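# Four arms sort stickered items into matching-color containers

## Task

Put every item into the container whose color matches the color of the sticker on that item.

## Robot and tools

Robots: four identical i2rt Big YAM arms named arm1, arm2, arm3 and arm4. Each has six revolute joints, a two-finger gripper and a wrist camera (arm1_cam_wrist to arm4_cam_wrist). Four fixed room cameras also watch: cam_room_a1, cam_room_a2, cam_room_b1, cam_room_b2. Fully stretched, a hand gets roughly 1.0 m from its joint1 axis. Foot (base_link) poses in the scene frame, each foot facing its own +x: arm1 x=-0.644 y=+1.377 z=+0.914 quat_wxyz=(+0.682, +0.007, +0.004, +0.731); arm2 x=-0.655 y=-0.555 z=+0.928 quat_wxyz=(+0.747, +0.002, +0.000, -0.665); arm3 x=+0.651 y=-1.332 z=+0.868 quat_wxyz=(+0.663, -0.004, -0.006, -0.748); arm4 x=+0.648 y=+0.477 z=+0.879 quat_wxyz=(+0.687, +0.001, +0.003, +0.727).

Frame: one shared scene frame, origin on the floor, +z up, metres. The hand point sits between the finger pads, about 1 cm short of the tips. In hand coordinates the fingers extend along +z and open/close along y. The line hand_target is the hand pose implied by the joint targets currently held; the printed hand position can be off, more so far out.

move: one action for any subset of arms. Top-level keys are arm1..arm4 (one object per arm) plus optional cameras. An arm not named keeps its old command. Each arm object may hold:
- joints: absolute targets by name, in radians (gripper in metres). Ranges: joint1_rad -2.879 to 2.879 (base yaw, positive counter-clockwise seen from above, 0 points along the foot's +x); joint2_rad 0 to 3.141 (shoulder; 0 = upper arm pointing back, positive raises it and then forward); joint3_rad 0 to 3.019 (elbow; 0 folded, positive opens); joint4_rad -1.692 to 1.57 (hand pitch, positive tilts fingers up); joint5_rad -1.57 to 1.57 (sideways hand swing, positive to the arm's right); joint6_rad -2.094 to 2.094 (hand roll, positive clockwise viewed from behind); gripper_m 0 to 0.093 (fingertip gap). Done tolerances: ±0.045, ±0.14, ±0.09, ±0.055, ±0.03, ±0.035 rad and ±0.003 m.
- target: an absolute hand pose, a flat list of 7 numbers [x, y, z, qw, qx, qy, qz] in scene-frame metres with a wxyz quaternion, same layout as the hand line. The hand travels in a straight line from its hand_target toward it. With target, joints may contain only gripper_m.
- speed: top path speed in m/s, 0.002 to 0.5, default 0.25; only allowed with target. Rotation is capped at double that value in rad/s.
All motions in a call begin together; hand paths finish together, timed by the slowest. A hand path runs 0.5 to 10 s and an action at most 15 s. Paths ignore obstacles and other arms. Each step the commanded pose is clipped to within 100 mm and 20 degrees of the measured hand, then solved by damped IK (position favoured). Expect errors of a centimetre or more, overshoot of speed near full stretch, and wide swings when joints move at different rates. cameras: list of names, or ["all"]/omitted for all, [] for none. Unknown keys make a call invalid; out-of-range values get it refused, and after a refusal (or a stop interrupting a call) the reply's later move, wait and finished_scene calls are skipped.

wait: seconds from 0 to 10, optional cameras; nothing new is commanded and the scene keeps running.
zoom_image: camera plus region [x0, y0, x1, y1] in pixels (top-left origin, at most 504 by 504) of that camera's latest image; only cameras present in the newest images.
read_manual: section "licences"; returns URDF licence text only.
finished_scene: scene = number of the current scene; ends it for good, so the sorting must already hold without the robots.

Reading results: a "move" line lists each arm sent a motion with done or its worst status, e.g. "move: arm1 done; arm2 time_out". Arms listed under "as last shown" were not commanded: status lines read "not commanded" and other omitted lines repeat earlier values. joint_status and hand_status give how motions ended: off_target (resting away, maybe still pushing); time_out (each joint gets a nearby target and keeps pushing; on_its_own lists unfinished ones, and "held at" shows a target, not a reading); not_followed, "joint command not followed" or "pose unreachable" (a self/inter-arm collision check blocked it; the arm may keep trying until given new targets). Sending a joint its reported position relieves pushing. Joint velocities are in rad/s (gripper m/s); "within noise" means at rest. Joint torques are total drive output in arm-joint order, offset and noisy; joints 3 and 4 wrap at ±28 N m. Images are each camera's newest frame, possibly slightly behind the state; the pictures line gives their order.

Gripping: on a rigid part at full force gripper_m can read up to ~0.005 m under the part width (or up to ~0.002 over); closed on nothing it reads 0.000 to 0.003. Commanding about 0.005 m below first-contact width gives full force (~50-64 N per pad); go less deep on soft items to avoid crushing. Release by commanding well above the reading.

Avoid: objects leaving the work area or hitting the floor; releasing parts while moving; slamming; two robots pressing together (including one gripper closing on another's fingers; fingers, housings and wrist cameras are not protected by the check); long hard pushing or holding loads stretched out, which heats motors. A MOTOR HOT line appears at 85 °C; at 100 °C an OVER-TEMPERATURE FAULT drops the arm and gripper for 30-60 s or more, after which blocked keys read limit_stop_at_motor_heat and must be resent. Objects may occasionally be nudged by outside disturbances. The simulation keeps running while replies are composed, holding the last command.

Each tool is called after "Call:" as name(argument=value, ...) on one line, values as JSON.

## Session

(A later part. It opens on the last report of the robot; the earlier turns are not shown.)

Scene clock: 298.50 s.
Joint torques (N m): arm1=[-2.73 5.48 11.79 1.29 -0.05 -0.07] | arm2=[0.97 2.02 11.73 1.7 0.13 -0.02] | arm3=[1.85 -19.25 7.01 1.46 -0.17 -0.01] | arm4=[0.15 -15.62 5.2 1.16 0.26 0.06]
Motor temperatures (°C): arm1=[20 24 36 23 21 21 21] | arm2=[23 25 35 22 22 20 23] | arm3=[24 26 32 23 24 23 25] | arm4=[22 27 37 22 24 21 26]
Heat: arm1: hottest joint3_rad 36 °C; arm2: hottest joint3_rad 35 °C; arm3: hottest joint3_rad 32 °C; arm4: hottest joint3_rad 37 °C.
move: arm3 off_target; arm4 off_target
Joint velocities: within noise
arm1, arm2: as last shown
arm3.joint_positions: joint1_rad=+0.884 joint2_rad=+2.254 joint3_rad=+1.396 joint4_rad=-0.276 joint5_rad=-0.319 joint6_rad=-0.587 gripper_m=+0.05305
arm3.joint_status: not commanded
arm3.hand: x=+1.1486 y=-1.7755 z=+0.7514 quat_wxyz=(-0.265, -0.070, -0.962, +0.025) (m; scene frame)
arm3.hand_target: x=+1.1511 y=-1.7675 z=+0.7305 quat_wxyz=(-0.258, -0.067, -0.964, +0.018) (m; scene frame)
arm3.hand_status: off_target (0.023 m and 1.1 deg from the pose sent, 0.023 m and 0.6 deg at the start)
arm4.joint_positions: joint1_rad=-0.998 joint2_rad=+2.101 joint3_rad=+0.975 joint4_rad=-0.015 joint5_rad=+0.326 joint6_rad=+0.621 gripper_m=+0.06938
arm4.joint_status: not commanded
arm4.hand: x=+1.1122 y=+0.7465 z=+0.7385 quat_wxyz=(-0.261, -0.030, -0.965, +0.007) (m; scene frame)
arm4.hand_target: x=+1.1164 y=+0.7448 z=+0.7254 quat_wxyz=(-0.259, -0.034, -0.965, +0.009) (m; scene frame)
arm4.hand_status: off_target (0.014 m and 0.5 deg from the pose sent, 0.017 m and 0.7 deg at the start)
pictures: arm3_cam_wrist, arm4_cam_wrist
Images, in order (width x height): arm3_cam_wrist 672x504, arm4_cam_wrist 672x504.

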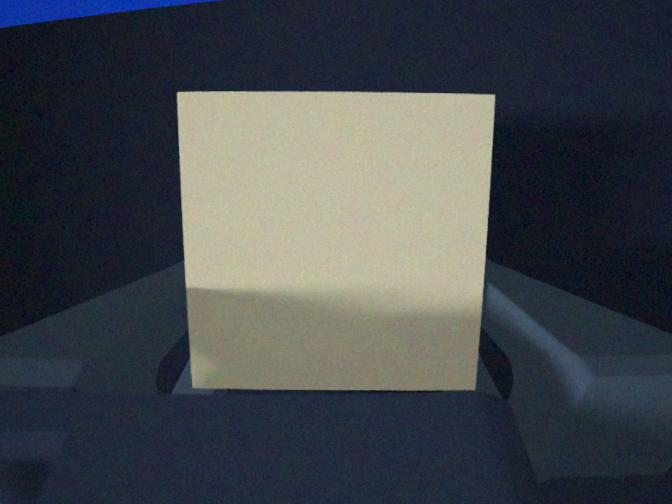

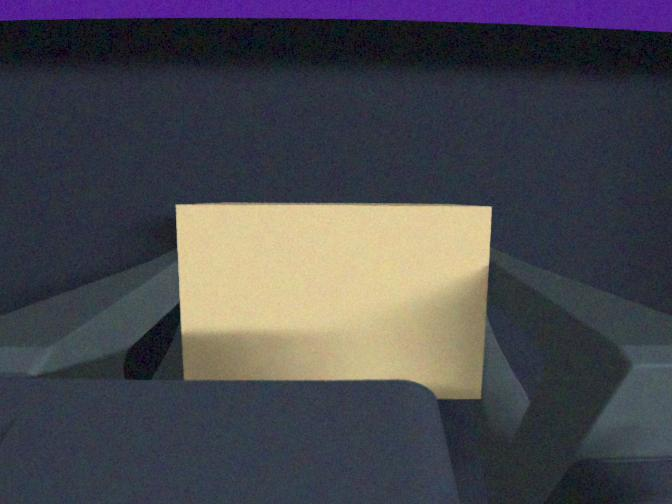

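Both in contact (arm4 almost stopped at 0.7385). One more small press, release, retreat.

Call:
move(arm3={"joints":{"gripper_m":0.064}}, arm4={"target":[1.117,0.745,0.718,0.2588,0.0337,0.9653,-0.009],"speed":0.03}, cameras=[])

Call:
move(arm3={"joints":{"gripper_m":0.088}}, arm4={"joints":{"gripper_m":0.081}}, cameras=[])

Call:
move(arm3={"target":[1.087,-1.763,0.86,0.2584,0.0674,0.9638,-0.0181],"speed":0.12}, arm4={"joints":{"gripper_m":0.093}}, cameras=["arm4_cam_wrist"])

Scene clock: 303.63 s.
Joint torques (N m): arm1=[-2.84 4.72 11.69 1.16 -0.01 -0.03] | arm2=[0.97 1.96 11.74 1.7 0.14 -0.03] | arm3=[2.02 -19.9 6.94 1.22 -0.16 -0.01] | arm4=[-0.15 -14.04 5.48 1.07 0.25 0.04]
Motor temperatures (°C): arm1=[20 24 36 23 21 21 21] | arm2=[23 25 35 22 22 20 23] | arm3=[24 26 31 23 24 23 25] | arm4=[22 27 36 22 24 21 26]
Heat: arm1: hottest joint3_rad 36 °C; arm2: hottest joint3_rad 35 °C; arm3: hottest joint3_rad 31 °C; arm4: hottest joint3_rad 36 °C.
move: arm3 done; arm4 off_target
Joint velocities: within noise
arm1, arm2: as last shown
arm3.joint_positions: joint1_rad=+0.884 joint2_rad=+2.260 joint3_rad=+1.396 joint4_rad=-0.268 joint5_rad=-0.320 joint6_rad=-0.587 gripper_m=+0.06397
arm3.joint_status: all done
arm3.hand: x=+1.1487 y=-1.7756 z=+0.7481 quat_wxyz=(-0.265, -0.070, -0.961, +0.025) (m; scene frame)
arm3.hand_target: x=+1.1511 y=-1.7675 z=+0.7305 quat_wxyz=(-0.258, -0.067, -0.964, +0.018) (m; scene frame)
arm3.hand_status: not commanded
arm4.joint_positions: joint1_rad=-0.999 joint2_rad=+2.105 joint3_rad=+0.975 joint4_rad=+0.001 joint5_rad=+0.326 joint6_rad=+0.621 gripper_m=+0.06938
arm4.joint_status: not commanded
arm4.hand: x=+1.1141 y=+0.7477 z=+0.7379 quat_wxyz=(-0.265, -0.031, -0.964, +0.004) (m; scene frame)
arm4.hand_target: x=+1.1160 y=+0.7446 z=+0.7187 quat_wxyz=(-0.259, -0.034, -0.965, +0.009) (m; scene frame)
arm4.hand_status: off_target (0.020 m and 1.0 deg from the pose sent, 0.021 m and 0.5 deg at the start)
pictures: none
No camera images: "cameras" was empty.

Scene clock: 304.13 s.
Joint torques (N m): arm1=[-2.55 5.36 11.84 1.05 -0.07 -0.03] | arm2=[1.08 2.02 11.7 1.68 0.14 -0.01] | arm3=[1.96 -19.96 6.98 1.16 -0.17 -0.02] | arm4=[0.32 -14.56 5.3 0.9 0.21 0.05]
Motor temperatures (°C): arm1=[20 24 36 23 21 21 21] | arm2=[23 25 35 22 22 20 23] | arm3=[24 26 31 23 24 23 25] | arm4=[22 27 36 22 24 21 26]
Heat: arm1: hottest joint3_rad 36 °C; arm2: hottest joint3_rad 35 °C; arm3: hottest joint3_rad 31 °C; arm4: hottest joint3_rad 36 °C.
move: arm3 done; arm4 done
Joint velocities: within noise
arm1, arm2: as last shown
arm3.joint_positions: joint1_rad=+0.884 joint2_rad=+2.260 joint3_rad=+1.396 joint4_rad=-0.268 joint5_rad=-0.320 joint6_rad=-0.587 gripper_m=+0.08793
arm3.joint_status: all done
arm3.hand: x=+1.1487 y=-1.7756 z=+0.7481 quat_wxyz=(-0.265, -0.070, -0.961, +0.025) (m; scene frame)
arm3.hand_target: x=+1.1511 y=-1.7675 z=+0.7305 quat_wxyz=(-0.258, -0.067, -0.964, +0.018) (m; scene frame)
arm3.hand_status: not commanded
arm4.joint_positions: joint1_rad=-0.999 joint2_rad=+2.109 joint3_rad=+0.977 joint4_rad=+0.005 joint5_rad=+0.327 joint6_rad=+0.621 gripper_m=+0.08090
arm4.joint_status: all done
arm4.hand: x=+1.1150 y=+0.7480 z=+0.7369 quat_wxyz=(-0.266, -0.032, -0.963, +0.004) (m; scene frame)
arm4.hand_target: x=+1.1161 y=+0.7446 z=+0.7187 quat_wxyz=(-0.259, -0.034, -0.965, +0.009) (m; scene frame)
arm4.hand_status: not commanded
pictures: none
No camera images: "cameras" was empty.

Scene clock: 306.03 s.
Joint torques (N m): arm1=[-3.02 4.66 11.97 1.33 -0.02 -0.08] | arm2=[0.97 1.96 11.7 1.73 0.14 -0.02] | arm3=[0.26 -20.95 6.76 0.49 -0.34 -0.13] | arm4=[0.44 -14.92 5.29 0.99 0.23 0.03]
Motor temperatures (°C): arm1=[20 24 36 23 21 21 21] | arm2=[23 25 35 22 22 20 23] | arm3=[24 26 31 23 24 23 24] | arm4=[22 27 36 22 24 21 26]
Heat: arm1: hottest joint3_rad 36 °C; arm2: hottest joint3_rad 35 °C; arm3: hottest joint3_rad 31 °C; arm4: hottest joint3_rad 36 °C.
move: arm3 done; arm4 done
Joint velocities: within noise
arm1.joint_positions: joint1_rad=-2.232 joint2_rad=+0.591 joint3_rad=+1.368 joint4_rad=-1.491 joint5_rad=-0.013 joint6_rad=-0.006 gripper_m=+0.09293
arm1.joint_status: not commanded
arm1.hand: x=-0.4660 y=+1.2639 z=+1.4156 quat_wxyz=(-0.392, -0.260, -0.875, +0.117) (m; scene frame)
arm1.hand_target: x=-0.4684 y=+1.2632 z=+1.4271 quat_wxyz=(-0.397, -0.260, -0.872, +0.123) (m; scene frame)
arm1.hand_status: not commanded
arm2.joint_positions: joint1_rad=+0.916 joint2_rad=+0.591 joint3_rad=+1.369 joint4_rad=-1.486 joint5_rad=+0.003 joint6_rad=+0.011 gripper_m=+0.08490
arm2.joint_status: not commanded
arm2.hand: x=-0.4812 y=-0.6624 z=+1.4343 quat_wxyz=(-0.404, -0.248, -0.874, +0.108) (m; scene frame)
arm2.hand_target: x=-0.4831 y=-0.6612 z=+1.4441 quat_wxyz=(-0.407, -0.243, -0.874, +0.112) (m; scene frame)
arm2.hand_status: not commanded
arm3.joint_positions: joint1_rad=+0.828 joint2_rad=+1.976 joint3_rad=+1.262 joint4_rad=-0.455 joint5_rad=-0.347 joint6_rad=-0.653 gripper_m=+0.08793
arm3.joint_status: not commanded
arm3.hand: x=+1.0945 y=-1.7611 z=+0.8589 quat_wxyz=(-0.260, -0.065, -0.963, +0.019) (m; scene frame)
arm3.hand_target: x=+1.0870 y=-1.7631 z=+0.8600 quat_wxyz=(-0.258, -0.068, -0.964, +0.018) (m; scene frame)
arm3.hand_status: done (0.008 m and 0.4 deg from the pose sent, 0.128 m and 1.2 deg at the start)
arm4.joint_positions: joint1_rad=-0.999 joint2_rad=+2.110 joint3_rad=+0.978 joint4_rad=+0.006 joint5_rad=+0.327 joint6_rad=+0.621 gripper_m=+0.09288
arm4.joint_status: all done
arm4.hand: x=+1.1157 y=+0.7485 z=+0.7370 quat_wxyz=(-0.267, -0.032, -0.963, +0.003) (m; scene frame)
arm4.hand_target: x=+1.1160 y=+0.7445 z=+0.7186 quat_wxyz=(-0.259, -0.034, -0.965, +0.009) (m; scene frame)
arm4.hand_status: not commanded
pictures: arm4_cam_wrist
Images, in order (width x height): arm4_cam_wrist 672x504.

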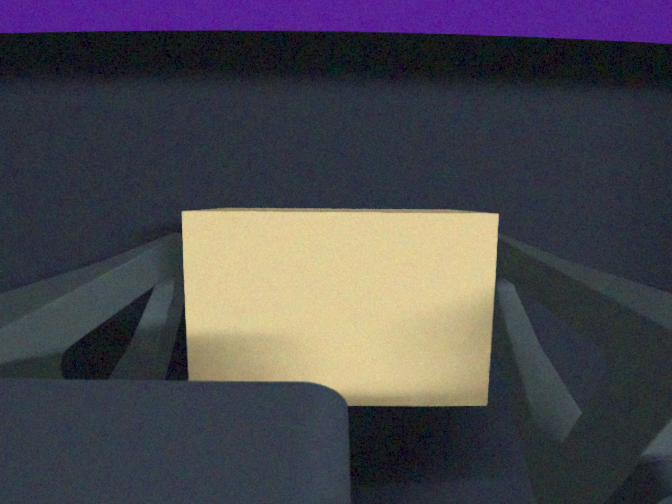

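Call:
move(arm4={"target":[1.06,0.748,0.84,0.2588,0.0337,0.9653,-0.009],"speed":0.1}, cameras=["arm4_cam_wrist","arm3_cam_wrist","cam_room_a1","cam_room_a2"])

Scene clock: 311.20 s.
Joint torques (N m): arm1=[-2.9 4.84 11.82 1.22 -0.06 -0.04] | arm2=[0.91 1.96 11.7 1.68 0.14 -0.02] | arm3=[0.21 -20.72 6.78 0.42 -0.35 -0.13] | arm4=[1.44 -16.32 5.23 0.12 0.48 0.17]
Motor temperatures (°C): arm1=[20 24 36 23 21 21 21] | arm2=[23 25 35 22 22 20 23] | arm3=[24 26 31 23 24 23 24] | arm4=[22 26 35 22 24 21 26]
Heat: arm1: hottest joint3_rad 36 °C; arm2: hottest joint3_rad 35 °C; arm3: hottest joint3_rad 31 °C; arm4: hottest joint3_rad 35 °C.
move: arm4 done
Joint velocities: within noise
arm1, arm2, arm3: as last shown
arm3.joint_positions: joint1_rad=+0.828 joint2_rad=+1.976 joint3_rad=+1.262 joint4_rad=-0.455 joint5_rad=-0.347 joint6_rad=-0.654 gripper_m=+0.08793
arm4.joint_positions: joint1_rad=-0.929 joint2_rad=+1.795 joint3_rad=+0.862 joint4_rad=-0.234 joint5_rad=+0.354 joint6_rad=+0.688 gripper_m=+0.09288
arm4.joint_status: not commanded
arm4.hand: x=+1.0633 y=+0.7476 z=+0.8377 quat_wxyz=(-0.260, -0.030, -0.965, +0.008) (m; scene frame)
arm4.hand_target: x=+1.0600 y=+0.7480 z=+0.8399 quat_wxyz=(-0.259, -0.034, -0.965, +0.009) (m; scene frame)
arm4.hand_status: done (0.004 m and 0.4 deg from the pose sent, 0.117 m and 1.2 deg at the start)
pictures: arm3_cam_wrist, arm4_cam_wrist, cam_room_a1, cam_room_a2
Images, in order (width x height): arm3_cam_wrist 672x504, arm4_cam_wrist 672x504, cam_room_a1 672x504, cam_room_a2 672x504.

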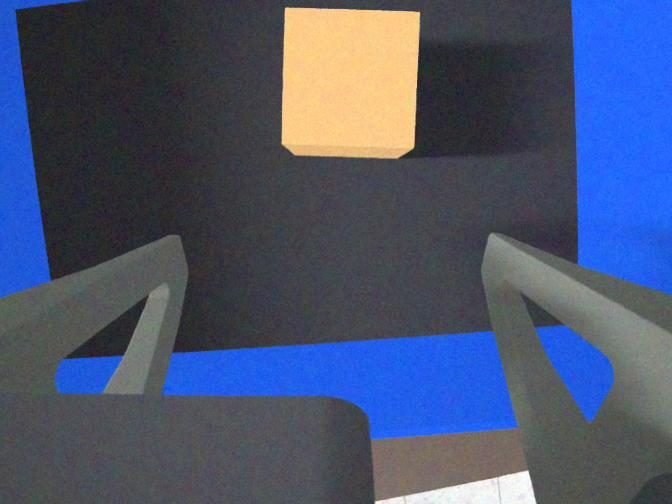

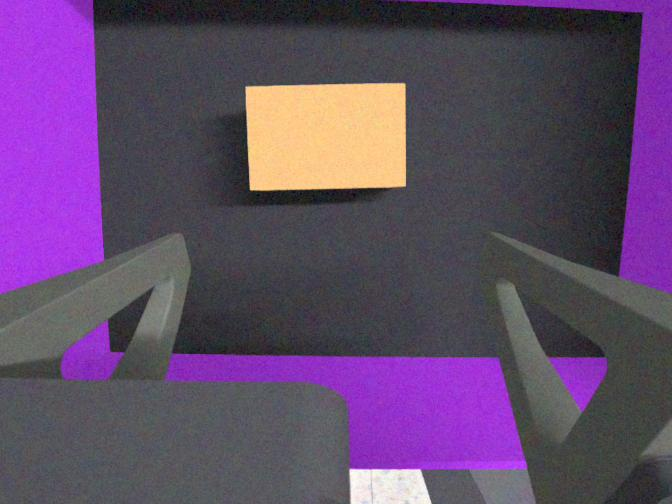

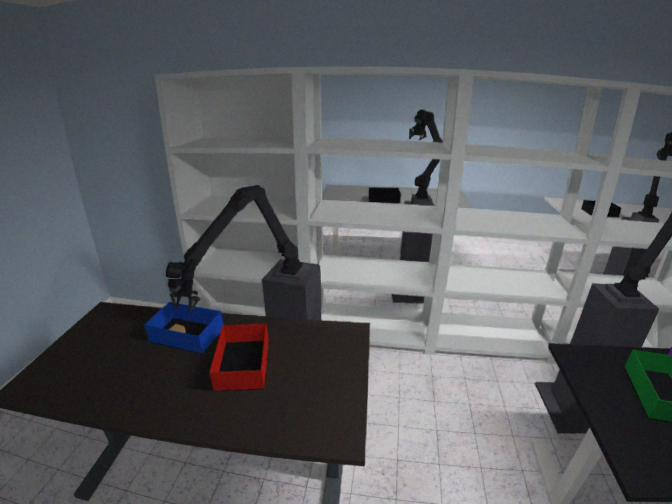

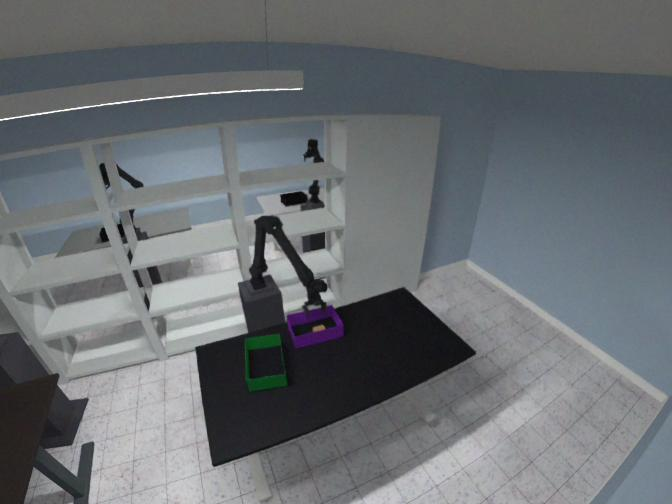

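Call:
finished_scene(scene=3)

The scene is finished: the task was done.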